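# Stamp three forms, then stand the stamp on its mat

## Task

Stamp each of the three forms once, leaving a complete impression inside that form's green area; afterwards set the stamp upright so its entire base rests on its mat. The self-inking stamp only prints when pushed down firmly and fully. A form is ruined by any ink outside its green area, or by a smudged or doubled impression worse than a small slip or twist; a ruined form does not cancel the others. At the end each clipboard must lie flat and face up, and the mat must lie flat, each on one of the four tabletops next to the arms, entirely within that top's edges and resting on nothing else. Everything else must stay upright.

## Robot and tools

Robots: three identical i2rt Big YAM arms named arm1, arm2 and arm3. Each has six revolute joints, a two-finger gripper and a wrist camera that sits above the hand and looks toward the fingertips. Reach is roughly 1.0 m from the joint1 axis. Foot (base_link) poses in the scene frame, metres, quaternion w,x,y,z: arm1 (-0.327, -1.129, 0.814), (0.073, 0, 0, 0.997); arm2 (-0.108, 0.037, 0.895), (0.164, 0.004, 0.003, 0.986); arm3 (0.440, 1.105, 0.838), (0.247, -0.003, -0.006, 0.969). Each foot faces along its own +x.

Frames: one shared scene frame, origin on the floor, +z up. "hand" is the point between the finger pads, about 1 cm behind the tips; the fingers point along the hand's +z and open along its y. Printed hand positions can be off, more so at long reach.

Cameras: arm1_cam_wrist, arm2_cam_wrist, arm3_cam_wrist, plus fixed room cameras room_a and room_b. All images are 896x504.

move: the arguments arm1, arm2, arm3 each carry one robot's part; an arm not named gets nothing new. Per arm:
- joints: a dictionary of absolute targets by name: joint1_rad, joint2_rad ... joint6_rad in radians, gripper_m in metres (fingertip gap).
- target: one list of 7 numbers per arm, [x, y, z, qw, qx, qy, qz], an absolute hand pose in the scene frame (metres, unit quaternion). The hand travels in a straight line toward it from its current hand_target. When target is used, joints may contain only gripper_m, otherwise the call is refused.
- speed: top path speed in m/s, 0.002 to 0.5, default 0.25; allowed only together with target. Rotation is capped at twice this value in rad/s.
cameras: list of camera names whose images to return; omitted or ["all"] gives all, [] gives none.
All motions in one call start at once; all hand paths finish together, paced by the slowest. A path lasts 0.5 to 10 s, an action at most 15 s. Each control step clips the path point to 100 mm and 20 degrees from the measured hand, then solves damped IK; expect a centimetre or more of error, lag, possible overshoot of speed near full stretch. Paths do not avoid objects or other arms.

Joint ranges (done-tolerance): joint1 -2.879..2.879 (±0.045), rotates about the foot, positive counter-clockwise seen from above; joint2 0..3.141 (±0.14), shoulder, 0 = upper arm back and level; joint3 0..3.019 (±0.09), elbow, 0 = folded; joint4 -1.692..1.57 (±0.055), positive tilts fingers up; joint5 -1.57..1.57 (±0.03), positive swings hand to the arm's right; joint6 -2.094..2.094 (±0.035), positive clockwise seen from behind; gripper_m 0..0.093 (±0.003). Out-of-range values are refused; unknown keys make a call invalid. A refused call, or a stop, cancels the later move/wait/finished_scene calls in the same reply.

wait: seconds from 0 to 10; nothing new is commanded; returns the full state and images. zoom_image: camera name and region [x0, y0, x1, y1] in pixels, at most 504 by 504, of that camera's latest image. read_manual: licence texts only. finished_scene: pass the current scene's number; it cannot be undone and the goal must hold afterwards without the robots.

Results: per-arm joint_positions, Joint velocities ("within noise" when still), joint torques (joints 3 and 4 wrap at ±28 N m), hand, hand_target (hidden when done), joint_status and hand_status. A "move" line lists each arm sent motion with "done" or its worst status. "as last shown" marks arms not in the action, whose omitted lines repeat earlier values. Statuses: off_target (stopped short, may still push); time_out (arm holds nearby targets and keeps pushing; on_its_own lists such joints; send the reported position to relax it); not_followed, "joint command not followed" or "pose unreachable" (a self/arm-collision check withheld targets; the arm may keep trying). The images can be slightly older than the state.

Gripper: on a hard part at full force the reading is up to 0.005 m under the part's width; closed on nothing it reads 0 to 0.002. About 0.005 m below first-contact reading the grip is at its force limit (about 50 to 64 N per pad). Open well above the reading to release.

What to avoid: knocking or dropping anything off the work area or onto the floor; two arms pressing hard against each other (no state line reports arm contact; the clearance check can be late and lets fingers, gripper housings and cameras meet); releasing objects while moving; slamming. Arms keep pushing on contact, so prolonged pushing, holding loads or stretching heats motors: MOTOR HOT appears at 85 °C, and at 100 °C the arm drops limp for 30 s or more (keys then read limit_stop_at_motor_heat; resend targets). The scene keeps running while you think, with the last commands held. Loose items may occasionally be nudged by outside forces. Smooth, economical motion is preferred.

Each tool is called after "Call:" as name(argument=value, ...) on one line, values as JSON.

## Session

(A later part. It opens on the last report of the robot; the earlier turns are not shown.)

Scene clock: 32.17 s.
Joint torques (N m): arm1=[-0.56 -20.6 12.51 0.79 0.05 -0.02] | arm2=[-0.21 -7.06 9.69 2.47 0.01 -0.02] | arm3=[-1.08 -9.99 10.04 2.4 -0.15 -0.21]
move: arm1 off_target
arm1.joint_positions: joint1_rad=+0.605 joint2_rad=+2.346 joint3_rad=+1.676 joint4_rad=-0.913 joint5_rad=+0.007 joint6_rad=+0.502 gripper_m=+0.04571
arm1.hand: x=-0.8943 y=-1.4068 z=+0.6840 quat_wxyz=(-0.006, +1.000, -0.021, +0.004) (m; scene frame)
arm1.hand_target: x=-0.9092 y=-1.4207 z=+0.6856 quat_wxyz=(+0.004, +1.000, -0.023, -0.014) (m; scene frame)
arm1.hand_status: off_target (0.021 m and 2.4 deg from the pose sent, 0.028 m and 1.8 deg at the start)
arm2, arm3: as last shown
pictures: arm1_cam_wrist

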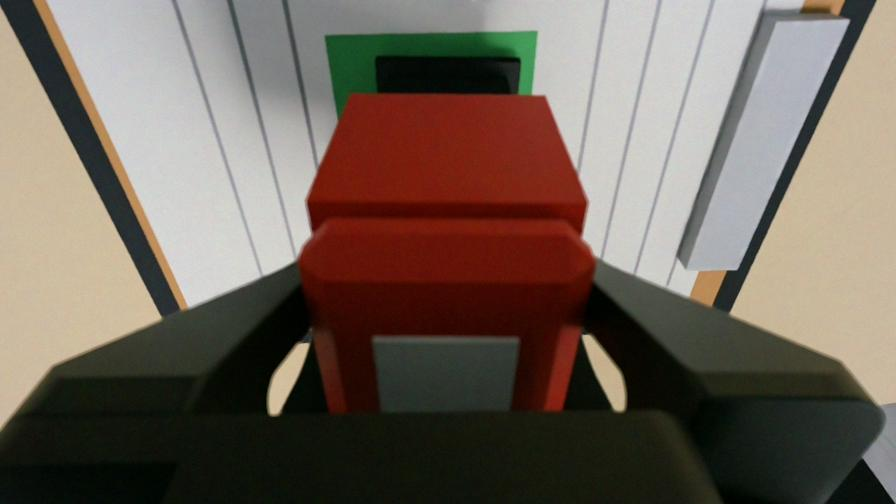

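Call:
move(arm1={"target":[-0.908,-1.423,0.655,-0.003,-0.9997,0.0227,0.01],"speed":0.06}, cameras=["arm1_cam_wrist"])

Call:
move(arm1={"target":[-0.902,-1.421,0.62,-0.002,-0.9997,0.0227,0.008],"speed":0.06}, cameras=["arm1_cam_wrist"])

Call:
move(arm1={"target":[-0.894,-1.417,0.58,0,-0.9997,0.0227,0.004],"speed":0.06}, cameras=["arm1_cam_wrist"])

Call:
move(arm1={"target":[-0.888,-1.413,0.555,0,-0.9997,0.0227,0.004],"speed":0.06}, cameras=["arm1_cam_wrist"])

Scene clock: 33.50 s.
move: arm1 off_target
arm1.hand_status: off_target (0.030 m and 1.4 deg from the pose sent, 0.036 m and 1.9 deg at the start)
pictures: arm1_cam_wrist

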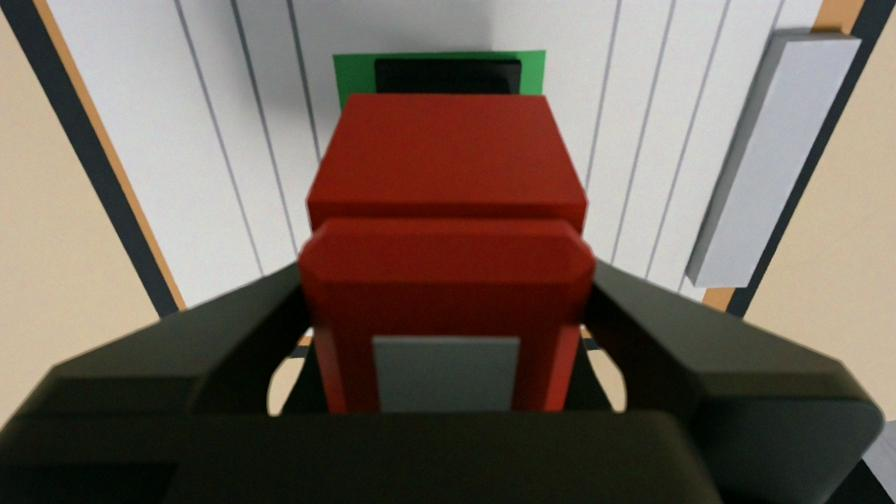

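Scene clock: 34.60 s.
move: arm1 off_target
arm1.hand_status: off_target (0.042 m and 0.4 deg from the pose sent, 0.060 m and 1.1 deg at the start)
pictures: arm1_cam_wrist

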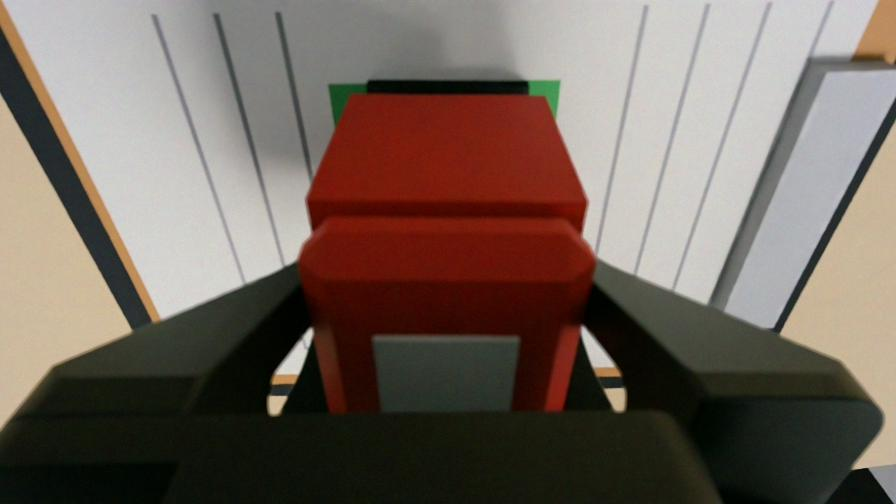

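Scene clock: 35.80 s.
move: arm1 off_target
arm1.hand_status: off_target (0.074 m and 0.9 deg from the pose sent, 0.081 m and 0.3 deg at the start)
pictures: arm1_cam_wrist

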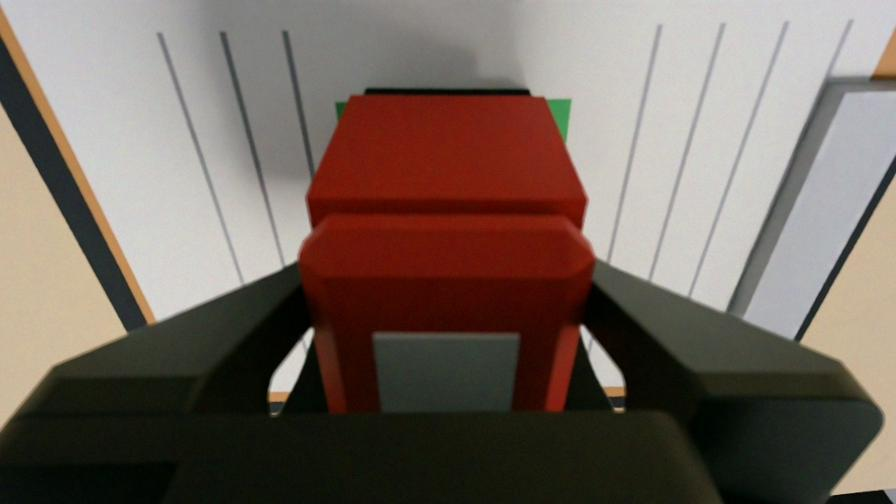

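Scene clock: 36.83 s.
Joint torques (N m): arm1=[-0.32 -10.29 7.15 4.56 0.09 0] | arm2=[-0.62 -6.71 9.76 2.63 0.06 -0.03] | arm3=[-1.44 -9.76 10.11 2.36 -0.17 -0.22]
move: arm1 off_target
arm1.joint_positions: joint1_rad=+0.605 joint2_rad=+2.396 joint3_rad=+1.667 joint4_rad=-0.807 joint5_rad=+0.006 joint6_rad=+0.503 gripper_m=+0.04572
arm1.hand: x=-0.9014 y=-1.4107 z=+0.6515 quat_wxyz=(+0.006, +1.000, -0.022, -0.017) (m; scene frame)
arm1.hand_target: x=-0.8768 y=-1.4064 z=+0.5661 quat_wxyz=(-0.002, +1.000, -0.023, -0.003) (m; scene frame)
arm1.hand_status: off_target (0.097 m and 1.6 deg from the pose sent, 0.099 m and 0.9 deg at the start)
arm2.joint_positions: joint1_rad=+1.304 joint2_rad=+1.095 joint3_rad=+1.379 joint4_rad=-1.121 joint5_rad=-0.001 joint6_rad=-0.007 gripper_m=+0.09397
arm2.hand: x=-0.3516 y=-0.3248 z=+1.3219 quat_wxyz=(+0.167, +0.821, +0.440, -0.323) (m; scene frame)
arm3.joint_positions: joint1_rad=-0.691 joint2_rad=+1.239 joint3_rad=+1.397 joint4_rad=-1.093 joint5_rad=+0.004 joint6_rad=+0.016 gripper_m=+0.09396
arm3.hand: x=+0.2574 y=+1.5532 z=+1.2146 quat_wxyz=(-0.181, +0.782, -0.537, -0.259) (m; scene frame)
pictures: arm1_cam_wrist

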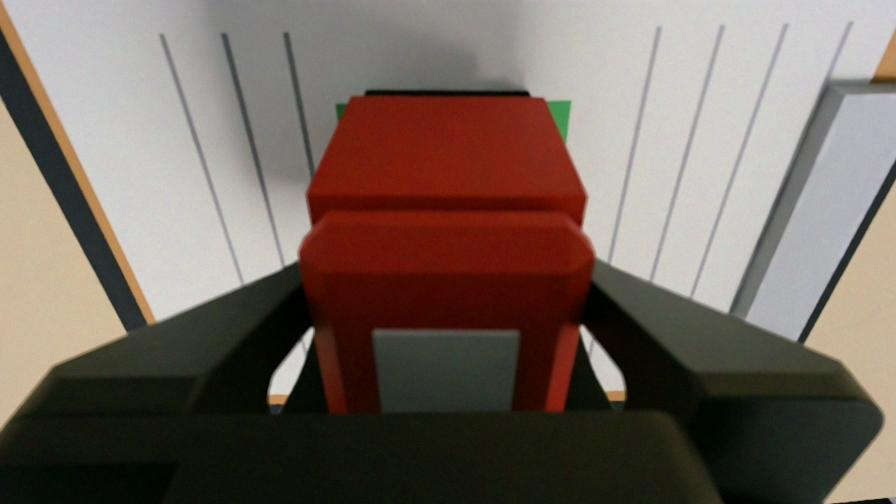

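Call:
move(arm1={"target":[-0.896,-1.415,0.64,0,-0.9997,0.0227,0.004],"speed":0.08}, cameras=[])

Call:
move(arm1={"target":[-0.905,-1.415,0.74,0,-0.9997,0.0227,0.01],"speed":0.1}, cameras=[])

Call:
move(arm1={"target":[-0.80,-1.33,0.86,0,-0.9997,0.0227,0],"speed":0.2}, cameras=["arm1_cam_wrist","room_b"])

Call:
zoom_image(camera="room_b", region=[490, 320, 590, 380])

Scene clock: 38.53 s.
move: arm1 off_target
arm1.hand_status: off_target (0.021 m and 1.8 deg from the pose sent, 0.013 m and 1.6 deg at the start)
pictures: none

Scene clock: 40.33 s.
move: arm1 off_target
arm1.hand_status: off_target (0.027 m and 2.0 deg from the pose sent, 0.080 m and 1.2 deg at the start)
pictures: none

Scene clock: 42.13 s.
Joint torques (N m): arm1=[-1.38 -17.2 9.8 -0.49 -0.06 -0.21] | arm2=[-0.21 -7.41 9.69 2.67 0.08 -0.03] | arm3=[-1.2 -9.88 10.13 2.35 -0.16 -0.22]
move: arm1 done
arm1.joint_positions: joint1_rad=+0.557 joint2_rad=+1.835 joint3_rad=+1.303 joint4_rad=-1.036 joint5_rad=+0.004 joint6_rad=+0.471 gripper_m=+0.04573
arm1.hand: x=-0.8014 y=-1.3336 z=+0.8528 quat_wxyz=(-0.001, +1.000, -0.030, -0.002) (m; scene frame)
arm1.hand_target: x=-0.8003 y=-1.3302 z=+0.8601 quat_wxyz=(+0.000, +1.000, -0.028, -0.001) (m; scene frame)
arm1.hand_status: done (0.008 m and 0.9 deg from the pose sent, 0.183 m and 1.0 deg at the start)
arm2.joint_positions: joint1_rad=+1.304 joint2_rad=+1.095 joint3_rad=+1.379 joint4_rad=-1.121 joint5_rad=-0.001 joint6_rad=-0.007 gripper_m=+0.09397
arm2.hand: x=-0.3516 y=-0.3248 z=+1.3219 quat_wxyz=(+0.167, +0.821, +0.440, -0.323) (m; scene frame)
arm3.joint_positions: joint1_rad=-0.691 joint2_rad=+1.239 joint3_rad=+1.397 joint4_rad=-1.093 joint5_rad=+0.004 joint6_rad=+0.016 gripper_m=+0.09396
arm3.hand: x=+0.2574 y=+1.5532 z=+1.2146 quat_wxyz=(-0.181, +0.782, -0.537, -0.259) (m; scene frame)
pictures: arm1_cam_wrist, room_b

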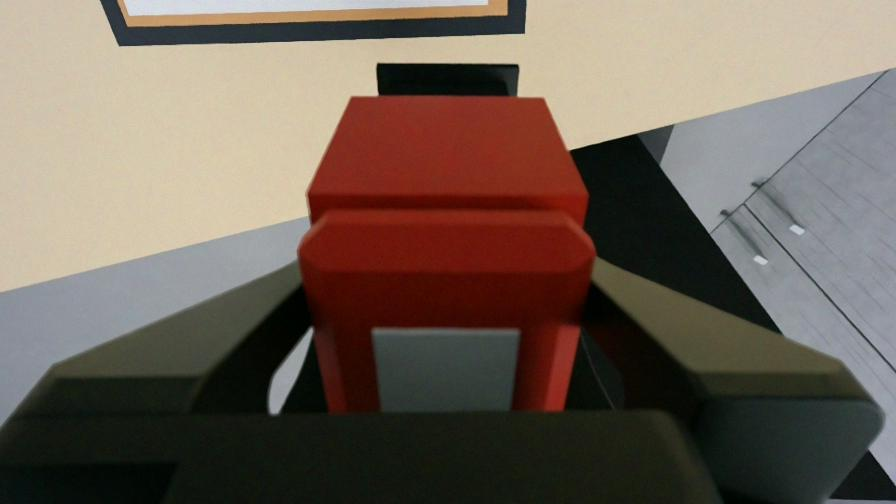

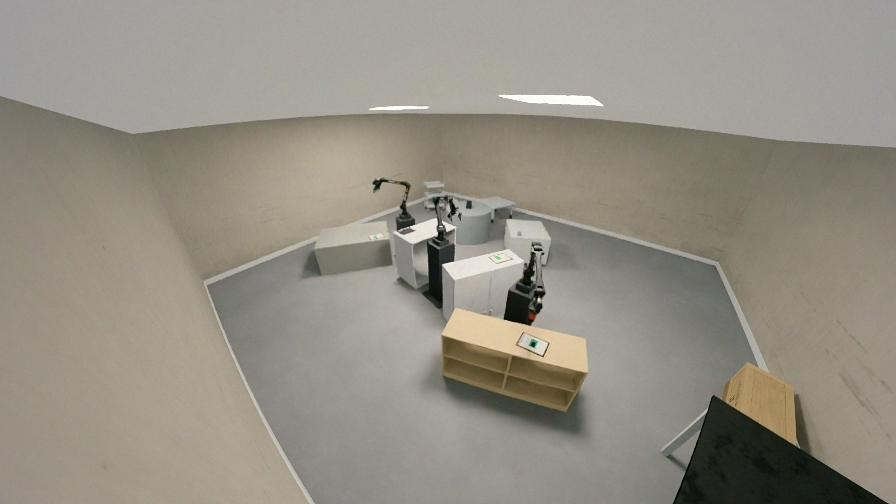

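Scaled by 5.040 from the camera's 896x504 image, which has a finer 1280x720 frame.

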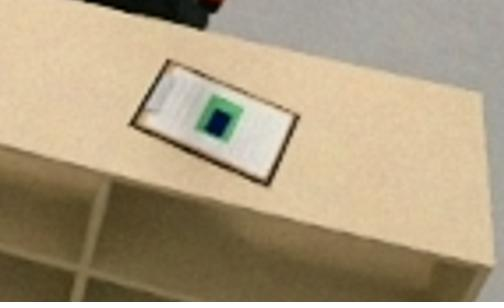

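Call:
move(arm1={"target":[-0.78,-1.30,1.05,0,-0.9997,0.0227,0],"speed":0.25}, arm2={"joints":{"joint1_rad":-0.3}}, cameras=[])

Call:
move(arm1={"joints":{"joint1_rad":-0.7,"joint6_rad":0.0}}, cameras=[])

Call:
move(arm1={"joints":{"joint1_rad":-2.05}}, cameras=["arm1_cam_wrist"])

Scene clock: 44.70 s.
move: arm1 off_target; arm2 done
arm1.hand_status: off_target (0.023 m and 1.9 deg from the pose sent, 0.201 m and 0.9 deg at the start)
arm2.joint_status: all done
pictures: none

Scene clock: 46.73 s.
move: arm1 done
arm1.joint_status: all done
pictures: none

Scene clock: 48.87 s.
Joint torques (N m): arm1=[-0.85 -13.51 15.66 -0.43 -0.02 -0.2] | arm2=[0.32 -7.65 9.55 2.77 0.04 0.01] | arm3=[-1.44 -9.76 10.13 2.44 -0.16 -0.22]
move: arm1 done
arm1.joint_positions: joint1_rad=-2.056 joint2_rad=+1.602 joint3_rad=+1.488 joint4_rad=-1.490 joint5_rad=+0.003 joint6_rad=+0.008 gripper_m=+0.04571
arm1.joint_status: all done
arm1.hand: x=-0.0478 y=-0.7475 z=+1.0315 quat_wxyz=(+0.014, +0.449, -0.893, +0.009) (m; scene frame)
arm2.joint_positions: joint1_rad=-0.298 joint2_rad=+1.095 joint3_rad=+1.379 joint4_rad=-1.121 joint5_rad=+0.010 joint6_rad=+0.004 gripper_m=+0.09398
arm2.hand: x=-0.4594 y=+0.2993 z=+1.3199 quat_wxyz=(-0.111, +0.885, -0.293, -0.344) (m; scene frame)
arm3.joint_positions: joint1_rad=-0.691 joint2_rad=+1.239 joint3_rad=+1.397 joint4_rad=-1.093 joint5_rad=+0.004 joint6_rad=+0.016 gripper_m=+0.09396
arm3.hand: x=+0.2574 y=+1.5532 z=+1.2146 quat_wxyz=(-0.181, +0.782, -0.537, -0.259) (m; scene frame)
pictures: arm1_cam_wrist

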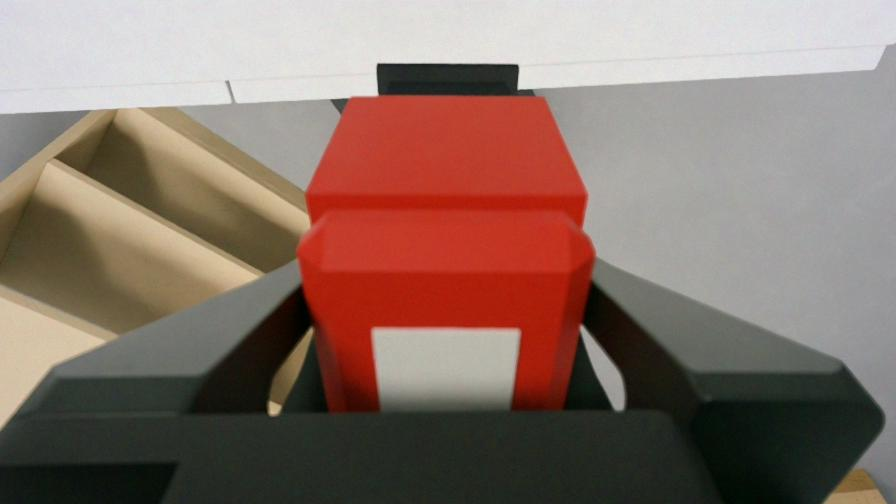

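Call:
move(arm1={"target":[0.02,-0.69,1.0,0,-0.469,0.883,0],"speed":0.2}, cameras=["arm1_cam_wrist"])

Scene clock: 50.33 s.
Joint torques (N m): arm1=[-1.61 -16.32 15.88 0.39 -0.05 -0.2] | arm2=[-0.15 -7.77 9.77 2.66 -0.01 0.01] | arm3=[-1.14 -9.76 10.15 2.35 -0.16 -0.23]
move: arm1 off_target
arm1.joint_positions: joint1_rad=-2.087 joint2_rad=+1.809 joint3_rad=+1.633 joint4_rad=-1.450 joint5_rad=+0.012 joint6_rad=-0.061 gripper_m=+0.04571
arm1.hand: x=+0.0065 y=-0.7048 z=+0.9842 quat_wxyz=(+0.023, +0.466, -0.884, +0.017) (m; scene frame)
arm1.hand_target: x=+0.0205 y=-0.6919 z=+1.0001 quat_wxyz=(-0.002, +0.468, -0.884, +0.004) (m; scene frame)
arm1.hand_status: off_target (0.025 m and 3.2 deg from the pose sent, 0.094 m and 3.2 deg at the start)
arm2, arm3: as last shown
pictures: arm1_cam_wrist

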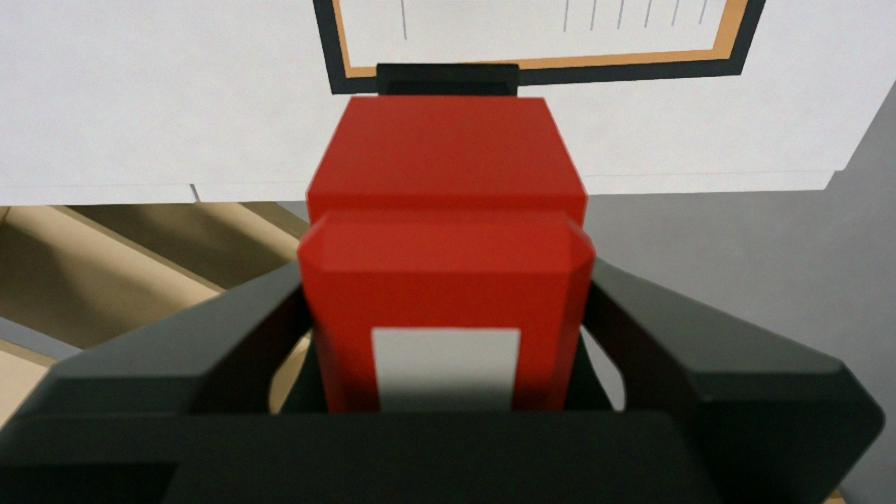

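Call:
move(arm1={"target":[0.072,-0.645,0.915,0.015,-0.485,0.875,0.03],"speed":0.12}, cameras=["arm1_cam_wrist"])

Scene clock: 52.40 s.
Joint torques (N m): arm1=[-1.96 -18.26 15.65 0.79 -0.2 -0.21] | arm2=[-0.03 -7.36 9.61 2.74 -0.01 0.03] | arm3=[-1.32 -9.58 10.14 2.35 -0.16 -0.22]
move: arm1 off_target
arm1.joint_positions: joint1_rad=-2.117 joint2_rad=+1.993 joint3_rad=+1.699 joint4_rad=-1.280 joint5_rad=-0.039 joint6_rad=-0.132 gripper_m=+0.04571
arm1.hand: x=+0.0534 y=-0.6601 z=+0.9054 quat_wxyz=(+0.009, +0.484, -0.875, -0.017) (m; scene frame)
arm1.hand_target: x=+0.0715 y=-0.6461 z=+0.9155 quat_wxyz=(-0.016, +0.485, -0.874, -0.029) (m; scene frame)
arm1.hand_status: off_target (0.026 m and 3.1 deg from the pose sent, 0.112 m and 7.3 deg at the start)
arm2, arm3: as last shown
pictures: arm1_cam_wrist

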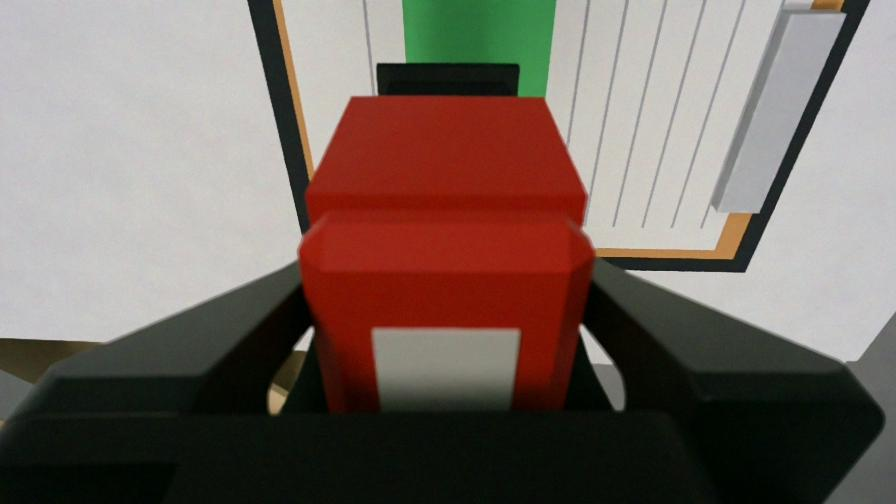

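Call:
zoom_image(camera="arm1_cam_wrist", region=[240, 0, 880, 290])

Region (240, 0, 880, 290) is 640x290 pixels. A region can be at most 504 by 504 pixels.

Call:
zoom_image(camera="arm1_cam_wrist", region=[380, 0, 880, 290])

Scaled by 1.008 from the camera's 896x504 image, which has a finer 1280x720 frame.

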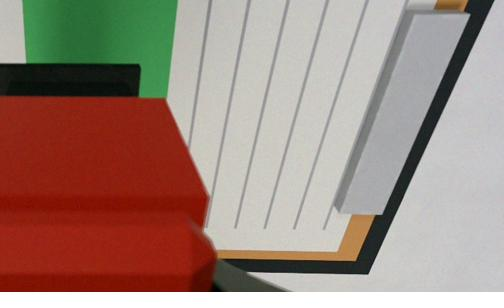

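Call:
move(arm1={"target":[0.088,-0.643,0.885,0.02,-0.485,0.875,0.03],"speed":0.08}, cameras=["arm1_cam_wrist"])

Scene clock: 53.97 s.
Joint torques (N m): arm1=[-2.02 -19.31 15.34 0.85 -0.15 -0.19] | arm2=[0.97 -7.06 9.72 2.63 0.02 0.03] | arm3=[-1.26 -9.7 10.03 2.41 -0.18 -0.24]
move: arm1 off_target
arm1.joint_positions: joint1_rad=-2.131 joint2_rad=+2.046 joint3_rad=+1.699 joint4_rad=-1.223 joint5_rad=-0.039 joint6_rad=-0.147 gripper_m=+0.04572
arm1.hand: x=+0.0672 y=-0.6571 z=+0.8742 quat_wxyz=(+0.007, +0.484, -0.875, -0.018) (m; scene frame)
arm1.hand_target: x=+0.0871 y=-0.6443 z=+0.8855 quat_wxyz=(-0.020, +0.484, -0.874, -0.030) (m; scene frame)
arm1.hand_status: off_target (0.027 m and 3.3 deg from the pose sent, 0.044 m and 3.6 deg at the start)
arm2, arm3: as last shown
pictures: arm1_cam_wrist

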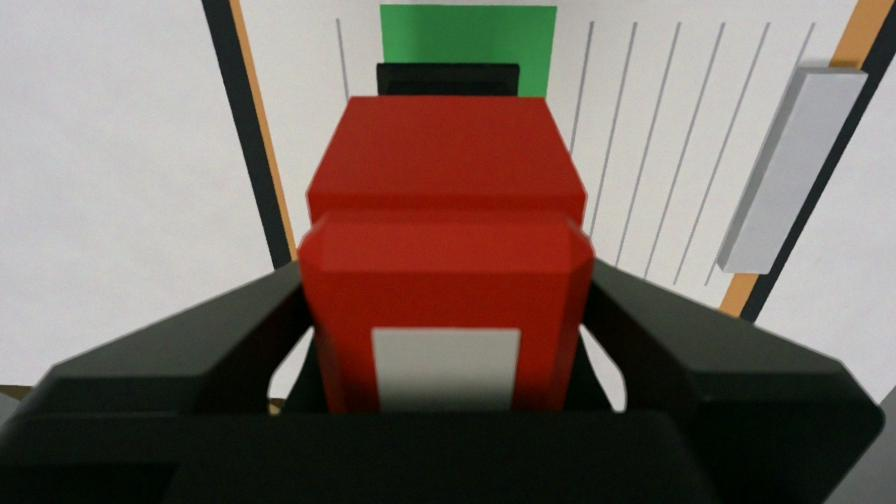

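Call:
move(arm1={"target":[0.0935,-0.6465,0.868,0.024,-0.485,0.875,0.03],"speed":0.06}, cameras=["arm1_cam_wrist"])

Scene clock: 55.17 s.
Joint torques (N m): arm1=[-1.73 -18.78 13.2 0.9 -0.08 -0.22] | arm2=[-0.09 -7.82 9.5 2.55 0.01 -0.01] | arm3=[-1.49 -9.52 10.11 2.44 -0.17 -0.21]
move: arm1 off_target
arm1.joint_positions: joint1_rad=-2.141 joint2_rad=+2.055 joint3_rad=+1.699 joint4_rad=-1.177 joint5_rad=-0.039 joint6_rad=-0.157 gripper_m=+0.04572
arm1.hand: x=+0.0787 y=-0.6529 z=+0.8692 quat_wxyz=(-0.011, +0.484, -0.874, -0.025) (m; scene frame)
arm1.hand_target: x=+0.0933 y=-0.6469 z=+0.8681 quat_wxyz=(-0.024, +0.484, -0.874, -0.030) (m; scene frame)
arm1.hand_status: off_target (0.016 m and 1.6 deg from the pose sent, 0.029 m and 3.8 deg at the start)
arm2, arm3: as last shown
pictures: arm1_cam_wrist

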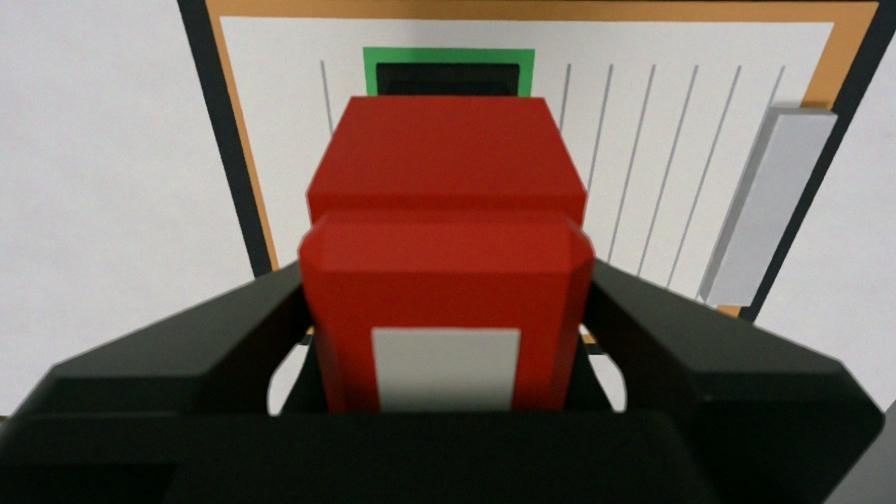

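Call:
move(arm1={"target":[0.076,-0.665,0.895,0.022,-0.485,0.875,0.03],"speed":0.08}, cameras=[])

Call:
move(arm1={"target":[0.087,-0.656,0.866,0.024,-0.485,0.875,0.028],"speed":0.06}, cameras=["arm1_cam_wrist"])

Scene clock: 57.10 s.
move: arm1 off_target
arm1.hand_status: off_target (0.014 m and 1.0 deg from the pose sent, 0.029 m and 1.4 deg at the start)
pictures: none

Scene clock: 58.30 s.
Joint torques (N m): arm1=[-1.96 -18.67 12.37 0.92 0.06 -0.22] | arm2=[-0.21 -7 9.66 2.66 0 -0.04] | arm3=[-1.55 -9.64 10.17 2.39 -0.19 -0.22]
move: arm1 off_target
arm1.joint_positions: joint1_rad=-2.142 joint2_rad=+2.033 joint3_rad=+1.659 joint4_rad=-1.157 joint5_rad=-0.039 joint6_rad=-0.160 gripper_m=+0.04572
arm1.hand: x=+0.0736 y=-0.6598 z=+0.8681 quat_wxyz=(-0.012, +0.485, -0.874, -0.025) (m; scene frame)
arm1.hand_target: x=+0.0867 y=-0.6565 z=+0.8660 quat_wxyz=(-0.024, +0.485, -0.874, -0.028) (m; scene frame)
arm1.hand_status: off_target (0.014 m and 1.4 deg from the pose sent, 0.024 m and 1.1 deg at the start)
arm2.joint_positions: joint1_rad=-0.298 joint2_rad=+1.095 joint3_rad=+1.379 joint4_rad=-1.121 joint5_rad=+0.009 joint6_rad=+0.004 gripper_m=+0.09398
arm2.hand: x=-0.4596 y=+0.2991 z=+1.3199 quat_wxyz=(-0.110, +0.885, -0.292, -0.344) (m; scene frame)
arm3.joint_positions: joint1_rad=-0.691 joint2_rad=+1.239 joint3_rad=+1.397 joint4_rad=-1.093 joint5_rad=+0.004 joint6_rad=+0.016 gripper_m=+0.09396
arm3.hand: x=+0.2574 y=+1.5532 z=+1.2146 quat_wxyz=(-0.181, +0.782, -0.537, -0.259) (m; scene frame)
pictures: arm1_cam_wrist

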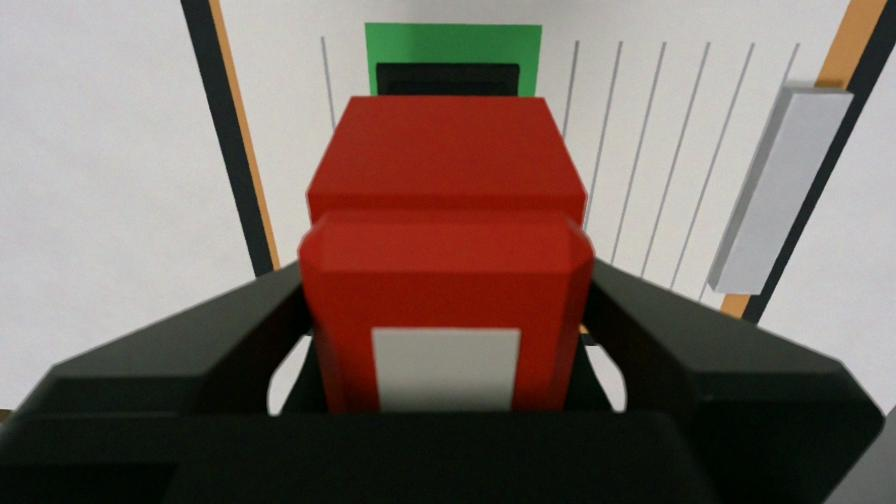

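Call:
move(arm1={"target":[0.0850,-0.6615,0.848,0.020,-0.485,0.875,0.026],"speed":0.05}, cameras=["arm1_cam_wrist"])

Scene clock: 59.47 s.
Joint torques (N m): arm1=[-2.02 -18.49 10.74 0.98 0.08 -0.21] | arm2=[0.15 -8 9.76 2.78 0.01 -0.03] | arm3=[-1.32 -9.88 10.1 2.4 -0.17 -0.22]
move: arm1 off_target
arm1.joint_positions: joint1_rad=-2.145 joint2_rad=+2.040 joint3_rad=+1.642 joint4_rad=-1.122 joint5_rad=-0.039 joint6_rad=-0.161 gripper_m=+0.04572
arm1.hand: x=+0.0760 y=-0.6599 z=+0.8578 quat_wxyz=(-0.017, +0.485, -0.874, -0.027) (m; scene frame)
arm1.hand_target: x=+0.0847 y=-0.6618 z=+0.8482 quat_wxyz=(-0.020, +0.484, -0.874, -0.026) (m; scene frame)
arm1.hand_status: off_target (0.013 m and 0.3 deg from the pose sent, 0.023 m and 0.9 deg at the start)
arm2, arm3: as last shown
pictures: arm1_cam_wrist

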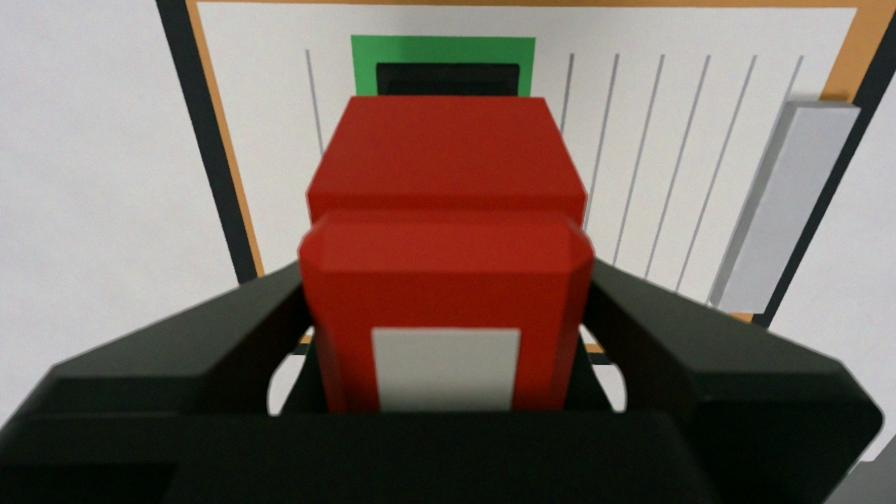

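Call:
move(arm1={"target":[0.066,-0.678,0.885,0.020,-0.485,0.875,0.03],"speed":0.08}, cameras=[])

Call:
move(arm1={"target":[0.0795,-0.6690,0.852,0.020,-0.485,0.875,0.028],"speed":0.06}, cameras=["arm1_cam_wrist"])

Scene clock: 60.80 s.
move: arm1 done
arm1.hand_status: done (0.010 m and 0.3 deg from the pose sent, 0.034 m and 0.5 deg at the start)
pictures: none

Scene clock: 62.03 s.
Joint torques (N m): arm1=[-2.02 -18.37 12.63 0.9 -0.04 -0.22] | arm2=[0.09 -7.24 9.68 2.88 0 -0.01] | arm3=[-1.32 -9.52 10.14 2.43 -0.16 -0.2]
Heat: arm1: hottest joint3_rad 45 °C; arm2: hottest joint3_rad 50 °C; arm3: hottest joint3_rad 44 °C.
move: arm1 off_target
arm1.joint_positions: joint1_rad=-2.148 joint2_rad=+2.018 joint3_rad=+1.584 joint4_rad=-1.113 joint5_rad=-0.039 joint6_rad=-0.166 gripper_m=+0.04572
arm1.hand: x=+0.0648 y=-0.6751 z=+0.8505 quat_wxyz=(-0.005, +0.485, -0.874, -0.022) (m; scene frame)
arm1.hand_target: x=+0.0793 y=-0.6692 z=+0.8523 quat_wxyz=(-0.020, +0.485, -0.874, -0.028) (m; scene frame)
arm1.hand_status: off_target (0.016 m and 1.8 deg from the pose sent, 0.029 m and 0.2 deg at the start)
arm2.joint_positions: joint1_rad=-0.298 joint2_rad=+1.095 joint3_rad=+1.379 joint4_rad=-1.121 joint5_rad=+0.009 joint6_rad=+0.004 gripper_m=+0.09398
arm2.hand: x=-0.4596 y=+0.2991 z=+1.3199 quat_wxyz=(-0.110, +0.885, -0.292, -0.344) (m; scene frame)
arm3.joint_positions: joint1_rad=-0.691 joint2_rad=+1.239 joint3_rad=+1.397 joint4_rad=-1.093 joint5_rad=+0.004 joint6_rad=+0.016 gripper_m=+0.09396
arm3.hand: x=+0.2574 y=+1.5532 z=+1.2146 quat_wxyz=(-0.181, +0.782, -0.537, -0.259) (m; scene frame)
pictures: arm1_cam_wrist

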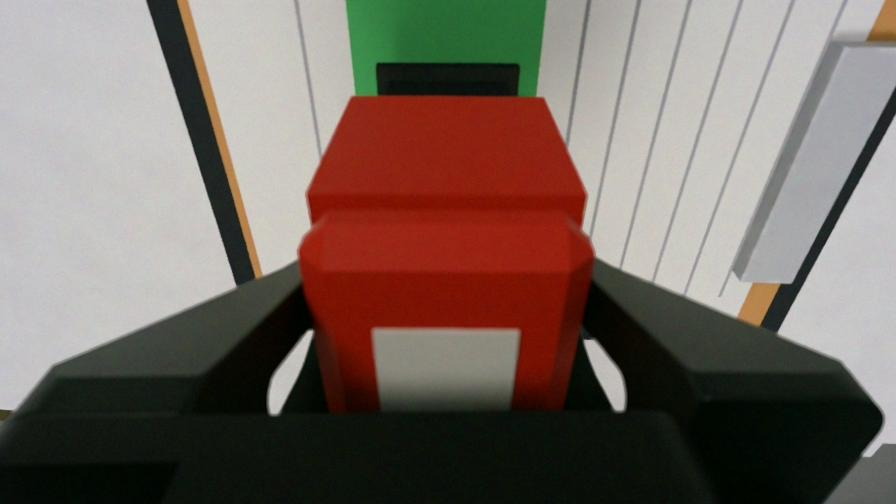

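Call:
move(arm1={"target":[0.0845,-0.6600,0.860,0.020,-0.485,0.875,0.028],"speed":0.06}, cameras=["arm1_cam_wrist"])

Scene clock: 63.20 s.
Joint torques (N m): arm1=[-1.79 -18.02 15.1 -0.25 -0.05 -0.17] | arm2=[-0.15 -7.24 9.52 2.58 0.01 -0.02] | arm3=[-1.44 -9.82 10.13 2.39 -0.16 -0.23]
move: arm1 off_target
arm1.joint_positions: joint1_rad=-2.148 joint2_rad=+2.025 joint3_rad=+1.607 joint4_rad=-1.113 joint5_rad=-0.039 joint6_rad=-0.166 gripper_m=+0.04572
arm1.hand: x=+0.0702 y=-0.6689 z=+0.8542 quat_wxyz=(-0.012, +0.485, -0.874, -0.025) (m; scene frame)
arm1.hand_target: x=+0.0841 y=-0.6605 z=+0.8601 quat_wxyz=(-0.021, +0.484, -0.874, -0.028) (m; scene frame)
arm1.hand_status: off_target (0.018 m and 0.9 deg from the pose sent, 0.027 m and 1.8 deg at the start)
arm2, arm3: as last shown
pictures: arm1_cam_wrist

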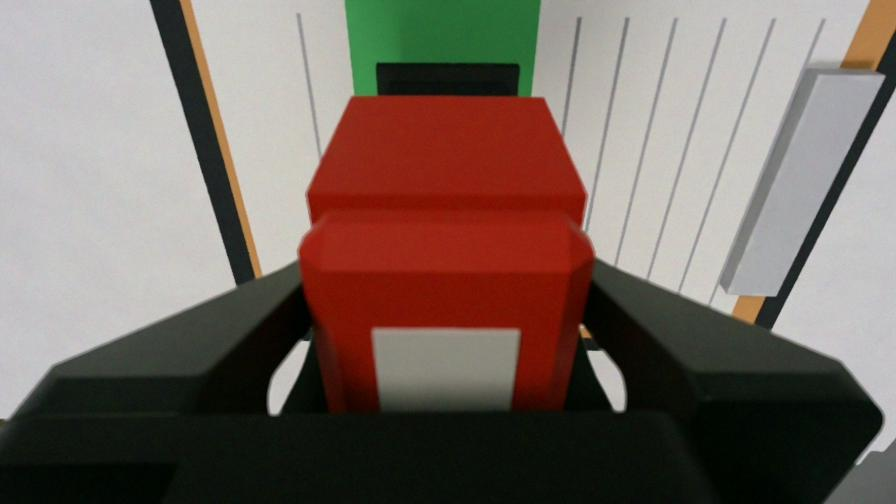

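Call:
move(arm1={"target":[0.083,-0.6620,0.825,0.015,-0.485,0.875,0.022],"speed":0.06}, cameras=["arm1_cam_wrist"])

Call:
move(arm1={"target":[0.079,-0.667,0.79,0.005,-0.485,0.875,0.015],"speed":0.06}, cameras=["arm1_cam_wrist"])

Scene clock: 67.53 s.
move: arm1 off_target
arm1.hand_status: off_target (0.015 m and 0.9 deg from the pose sent, 0.033 m and 0.5 deg at the start)
pictures: arm1_cam_wrist

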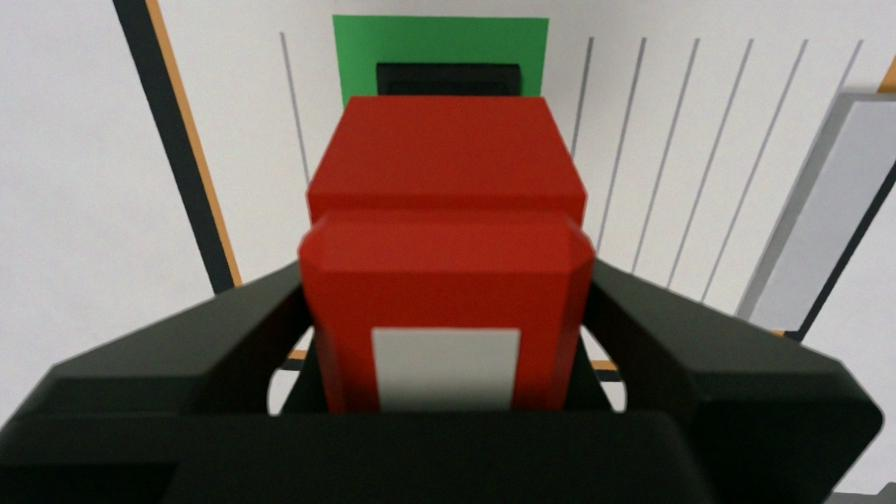

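Scene clock: 68.67 s.
Joint torques (N m): arm1=[-1.49 -14.97 9.29 1.85 0.2 -0.16] | arm2=[0.56 -7.41 9.55 2.59 0 -0.05] | arm3=[-1.38 -9.64 10.04 2.35 -0.17 -0.23]
move: arm1 off_target
arm1.joint_positions: joint1_rad=-2.148 joint2_rad=+2.066 joint3_rad=+1.602 joint4_rad=-1.065 joint5_rad=-0.034 joint6_rad=-0.166 gripper_m=+0.04572
arm1.hand: x=+0.0744 y=-0.6654 z=+0.8284 quat_wxyz=(-0.014, +0.485, -0.874, -0.023) (m; scene frame)
arm1.hand_target: x=+0.0768 y=-0.6685 z=+0.7916 quat_wxyz=(-0.004, +0.485, -0.874, -0.016) (m; scene frame)
arm1.hand_status: off_target (0.039 m and 1.3 deg from the pose sent, 0.045 m and 0.9 deg at the start)
arm2.joint_positions: joint1_rad=-0.298 joint2_rad=+1.095 joint3_rad=+1.379 joint4_rad=-1.121 joint5_rad=+0.009 joint6_rad=+0.004 gripper_m=+0.09398
arm2.hand: x=-0.4596 y=+0.2991 z=+1.3199 quat_wxyz=(-0.110, +0.885, -0.292, -0.344) (m; scene frame)
arm3.joint_positions: joint1_rad=-0.691 joint2_rad=+1.239 joint3_rad=+1.397 joint4_rad=-1.093 joint5_rad=+0.004 joint6_rad=+0.016 gripper_m=+0.09396
arm3.hand: x=+0.2574 y=+1.5532 z=+1.2146 quat_wxyz=(-0.181, +0.782, -0.537, -0.259) (m; scene frame)
pictures: arm1_cam_wrist

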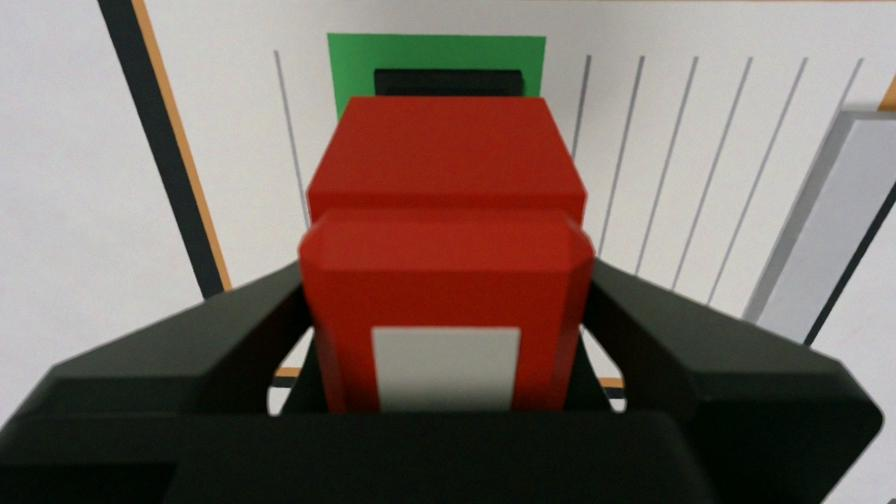

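Call:
move(arm1={"target":[0.072,-0.676,0.75,0.0,-0.485,0.875,0.008],"speed":0.06}, cameras=["arm1_cam_wrist"])

Call:
move(arm1={"target":[0.066,-0.683,0.72,0.0,-0.485,0.875,0.004],"speed":0.06}, cameras=["arm1_cam_wrist"])

Scene clock: 70.03 s.
move: arm1 off_target
arm1.hand_status: off_target (0.059 m and 3.6 deg from the pose sent, 0.079 m and 2.3 deg at the start)
pictures: arm1_cam_wrist

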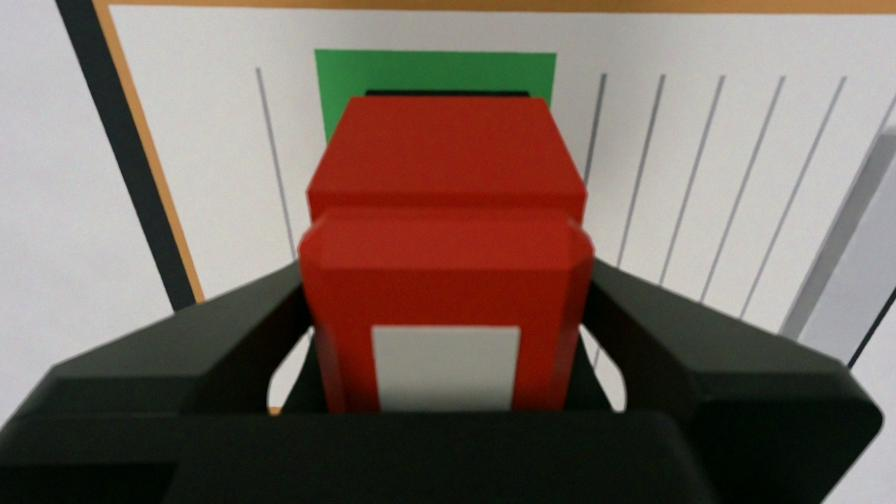

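Scene clock: 71.13 s.
Joint torques (N m): arm1=[-1.61 -9.93 5.68 2.61 0.46 -0.17] | arm2=[-0.38 -7.41 9.8 2.63 0.01 0] | arm3=[-1.38 -9.93 10.1 2.36 -0.16 -0.24]
move: arm1 off_target
arm1.joint_positions: joint1_rad=-2.142 joint2_rad=+2.063 joint3_rad=+1.523 joint4_rad=-0.935 joint5_rad=-0.020 joint6_rad=-0.160 gripper_m=+0.04573
arm1.hand: x=+0.0726 y=-0.6657 z=+0.8047 quat_wxyz=(-0.042, +0.485, -0.873, -0.026) (m; scene frame)
arm1.hand_target: x=+0.0600 y=-0.6891 z=+0.7276 quat_wxyz=(+0.001, +0.485, -0.875, -0.004) (m; scene frame)
arm1.hand_status: off_target (0.087 m and 5.4 deg from the pose sent, 0.091 m and 3.9 deg at the start)
arm2.joint_positions: joint1_rad=-0.298 joint2_rad=+1.095 joint3_rad=+1.379 joint4_rad=-1.121 joint5_rad=+0.009 joint6_rad=+0.004 gripper_m=+0.09398
arm2.hand: x=-0.4596 y=+0.2991 z=+1.3199 quat_wxyz=(-0.110, +0.885, -0.292, -0.344) (m; scene frame)
arm3.joint_positions: joint1_rad=-0.691 joint2_rad=+1.239 joint3_rad=+1.397 joint4_rad=-1.093 joint5_rad=+0.004 joint6_rad=+0.016 gripper_m=+0.09396
arm3.hand: x=+0.2574 y=+1.5532 z=+1.2146 quat_wxyz=(-0.181, +0.782, -0.537, -0.259) (m; scene frame)
pictures: arm1_cam_wrist

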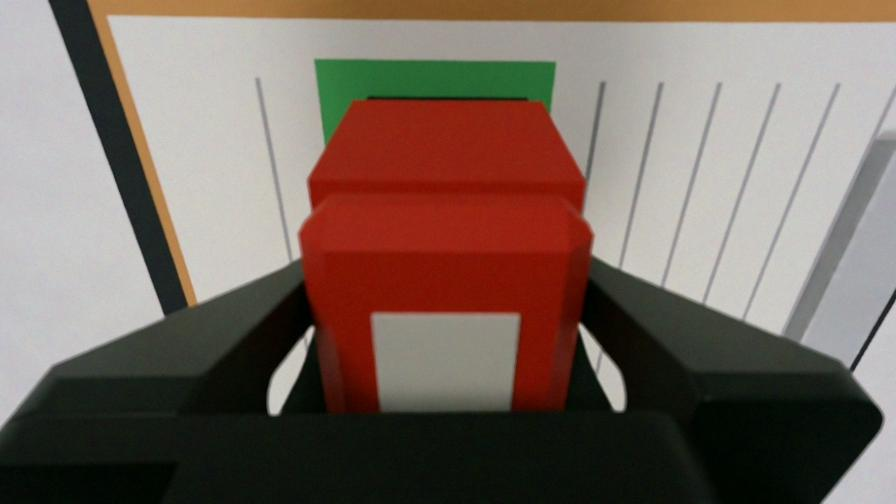

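Call:
move(arm1={"target":[0.075,-0.673,0.79,0.005,-0.485,0.875,0.012],"speed":0.08}, cameras=[])

Call:
move(arm1={"target":[0.08,-0.667,0.90,0.015,-0.485,0.875,0.022],"speed":0.1}, cameras=[])

Call:
move(arm1={"target":[-0.03,-0.78,1.03,0,-0.485,0.875,0],"speed":0.2}, arm2={"joints":{"joint1_rad":1.3}}, cameras=["arm1_cam_wrist","arm2_cam_wrist"])

Call:
zoom_image(camera="arm2_cam_wrist", region=[0, 150, 150, 310])

Scene clock: 72.70 s.
move: arm1 off_target
arm1.hand_status: off_target (0.029 m and 3.4 deg from the pose sent, 0.017 m and 4.5 deg at the start)
pictures: none

Scene clock: 74.63 s.
move: arm1 off_target
arm1.hand_status: off_target (0.029 m and 2.7 deg from the pose sent, 0.082 m and 2.0 deg at the start)
pictures: none

Scene clock: 76.63 s.
Joint torques (N m): arm1=[-0.32 -13.33 11.4 -0.53 0.2 -0.02] | arm2=[0.03 -7.82 9.62 2.52 0.11 0] | arm3=[-1.2 -9.41 10.17 2.44 -0.18 -0.25]
move: arm1 done; arm2 done
arm1.joint_positions: joint1_rad=-2.142 joint2_rad=+1.550 joint3_rad=+1.412 joint4_rad=-1.424 joint5_rad=-0.005 joint6_rad=-0.160 gripper_m=+0.04573
arm1.hand: x=-0.0236 y=-0.7799 z=+1.0261 quat_wxyz=(-0.003, +0.485, -0.875, -0.004) (m; scene frame)
arm1.hand_target: x=-0.0300 y=-0.7803 z=+1.0301 quat_wxyz=(+0.000, +0.485, -0.874, +0.000) (m; scene frame)
arm1.hand_status: done (0.008 m and 0.6 deg from the pose sent, 0.210 m and 1.0 deg at the start)
arm2.joint_positions: joint1_rad=+1.299 joint2_rad=+1.095 joint3_rad=+1.379 joint4_rad=-1.121 joint5_rad=-0.004 joint6_rad=-0.007 gripper_m=+0.09398
arm2.joint_status: all done
arm2.hand: x=-0.3529 y=-0.3238 z=+1.3219 quat_wxyz=(+0.168, +0.822, +0.439, -0.322) (m; scene frame)
arm3.joint_positions: joint1_rad=-0.691 joint2_rad=+1.239 joint3_rad=+1.397 joint4_rad=-1.093 joint5_rad=+0.004 joint6_rad=+0.016 gripper_m=+0.09396
arm3.hand: x=+0.2574 y=+1.5532 z=+1.2146 quat_wxyz=(-0.181, +0.782, -0.537, -0.259) (m; scene frame)
pictures: arm1_cam_wrist, arm2_cam_wrist

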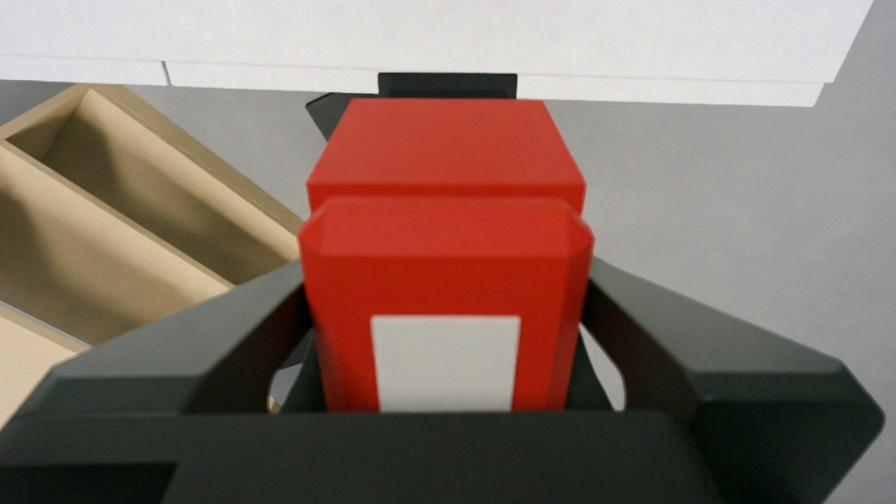

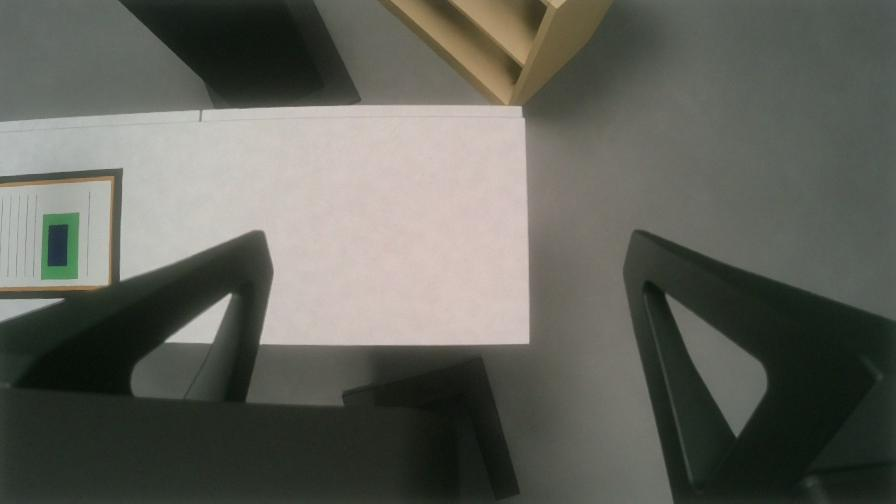

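Scaled by 3.150 from the camera's 896x504 image, which has a finer 1280x720 frame.

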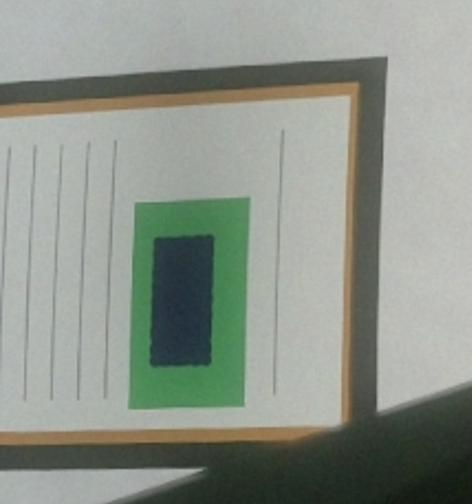

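Call:
move(arm1={"target":[-0.26,-0.60,1.02,0,-0.609,0.793,0.02],"speed":0.2}, cameras=[])

Call:
move(arm1={"target":[-0.295,-0.530,0.91,0,-0.609,0.793,0.035],"speed":0.15}, cameras=["arm1_cam_wrist","arm2_cam_wrist"])

Scene clock: 79.20 s.
move: arm1 off_target
arm1.hand_status: off_target (0.022 m and 2.1 deg from the pose sent, 0.297 m and 17.1 deg at the start)
pictures: none

Scene clock: 81.00 s.
Joint torques (N m): arm1=[-0.97 -17.32 15.35 0.77 -0.12 -0.04] | arm2=[0.15 -7.3 9.66 2.37 0.11 -0.06] | arm3=[-1.2 -9.64 10.09 2.36 -0.17 -0.23]
move: arm1 off_target
arm1.joint_positions: joint1_rad=-1.497 joint2_rad=+1.926 joint3_rad=+1.575 joint4_rad=-1.221 joint5_rad=-0.042 joint6_rad=+0.186 gripper_m=+0.04574
arm1.hand: x=-0.2922 y=-0.5541 z=+0.8986 quat_wxyz=(+0.016, +0.610, -0.792, -0.013) (m; scene frame)
arm1.hand_target: x=-0.2949 y=-0.5309 z=+0.9106 quat_wxyz=(-0.001, +0.608, -0.793, -0.036) (m; scene frame)
arm1.hand_status: off_target (0.027 m and 3.1 deg from the pose sent, 0.135 m and 3.6 deg at the start)
arm2.joint_positions: joint1_rad=+1.299 joint2_rad=+1.095 joint3_rad=+1.379 joint4_rad=-1.121 joint5_rad=-0.004 joint6_rad=-0.007 gripper_m=+0.09398
arm2.hand: x=-0.3529 y=-0.3238 z=+1.3219 quat_wxyz=(+0.168, +0.822, +0.439, -0.322) (m; scene frame)
arm3.joint_positions: joint1_rad=-0.691 joint2_rad=+1.239 joint3_rad=+1.397 joint4_rad=-1.093 joint5_rad=+0.004 joint6_rad=+0.016 gripper_m=+0.09396
arm3.hand: x=+0.2574 y=+1.5532 z=+1.2146 quat_wxyz=(-0.181, +0.782, -0.537, -0.259) (m; scene frame)
pictures: arm1_cam_wrist, arm2_cam_wrist

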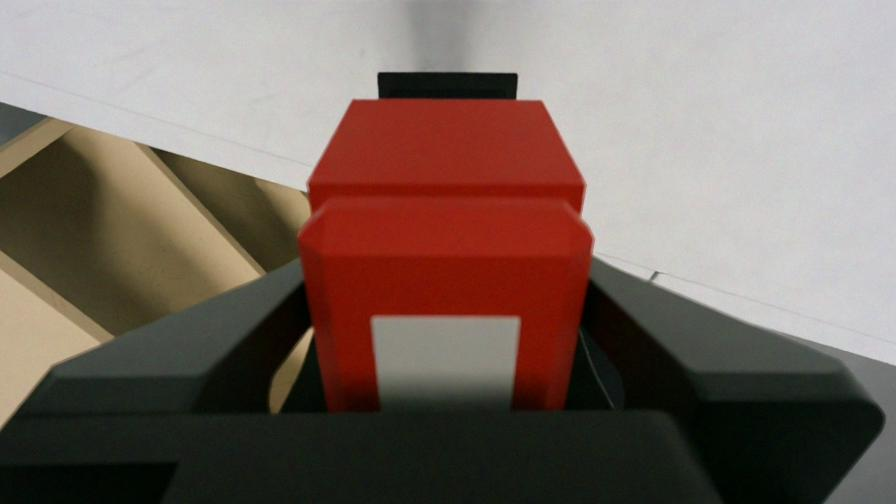

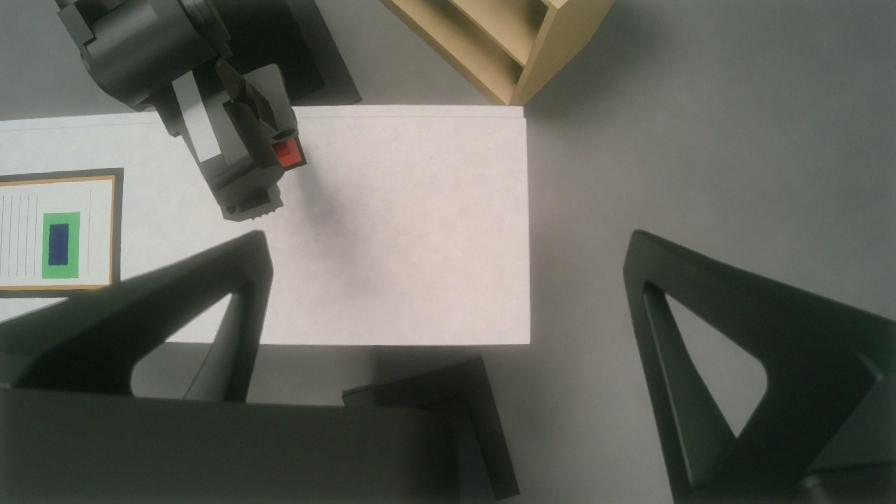

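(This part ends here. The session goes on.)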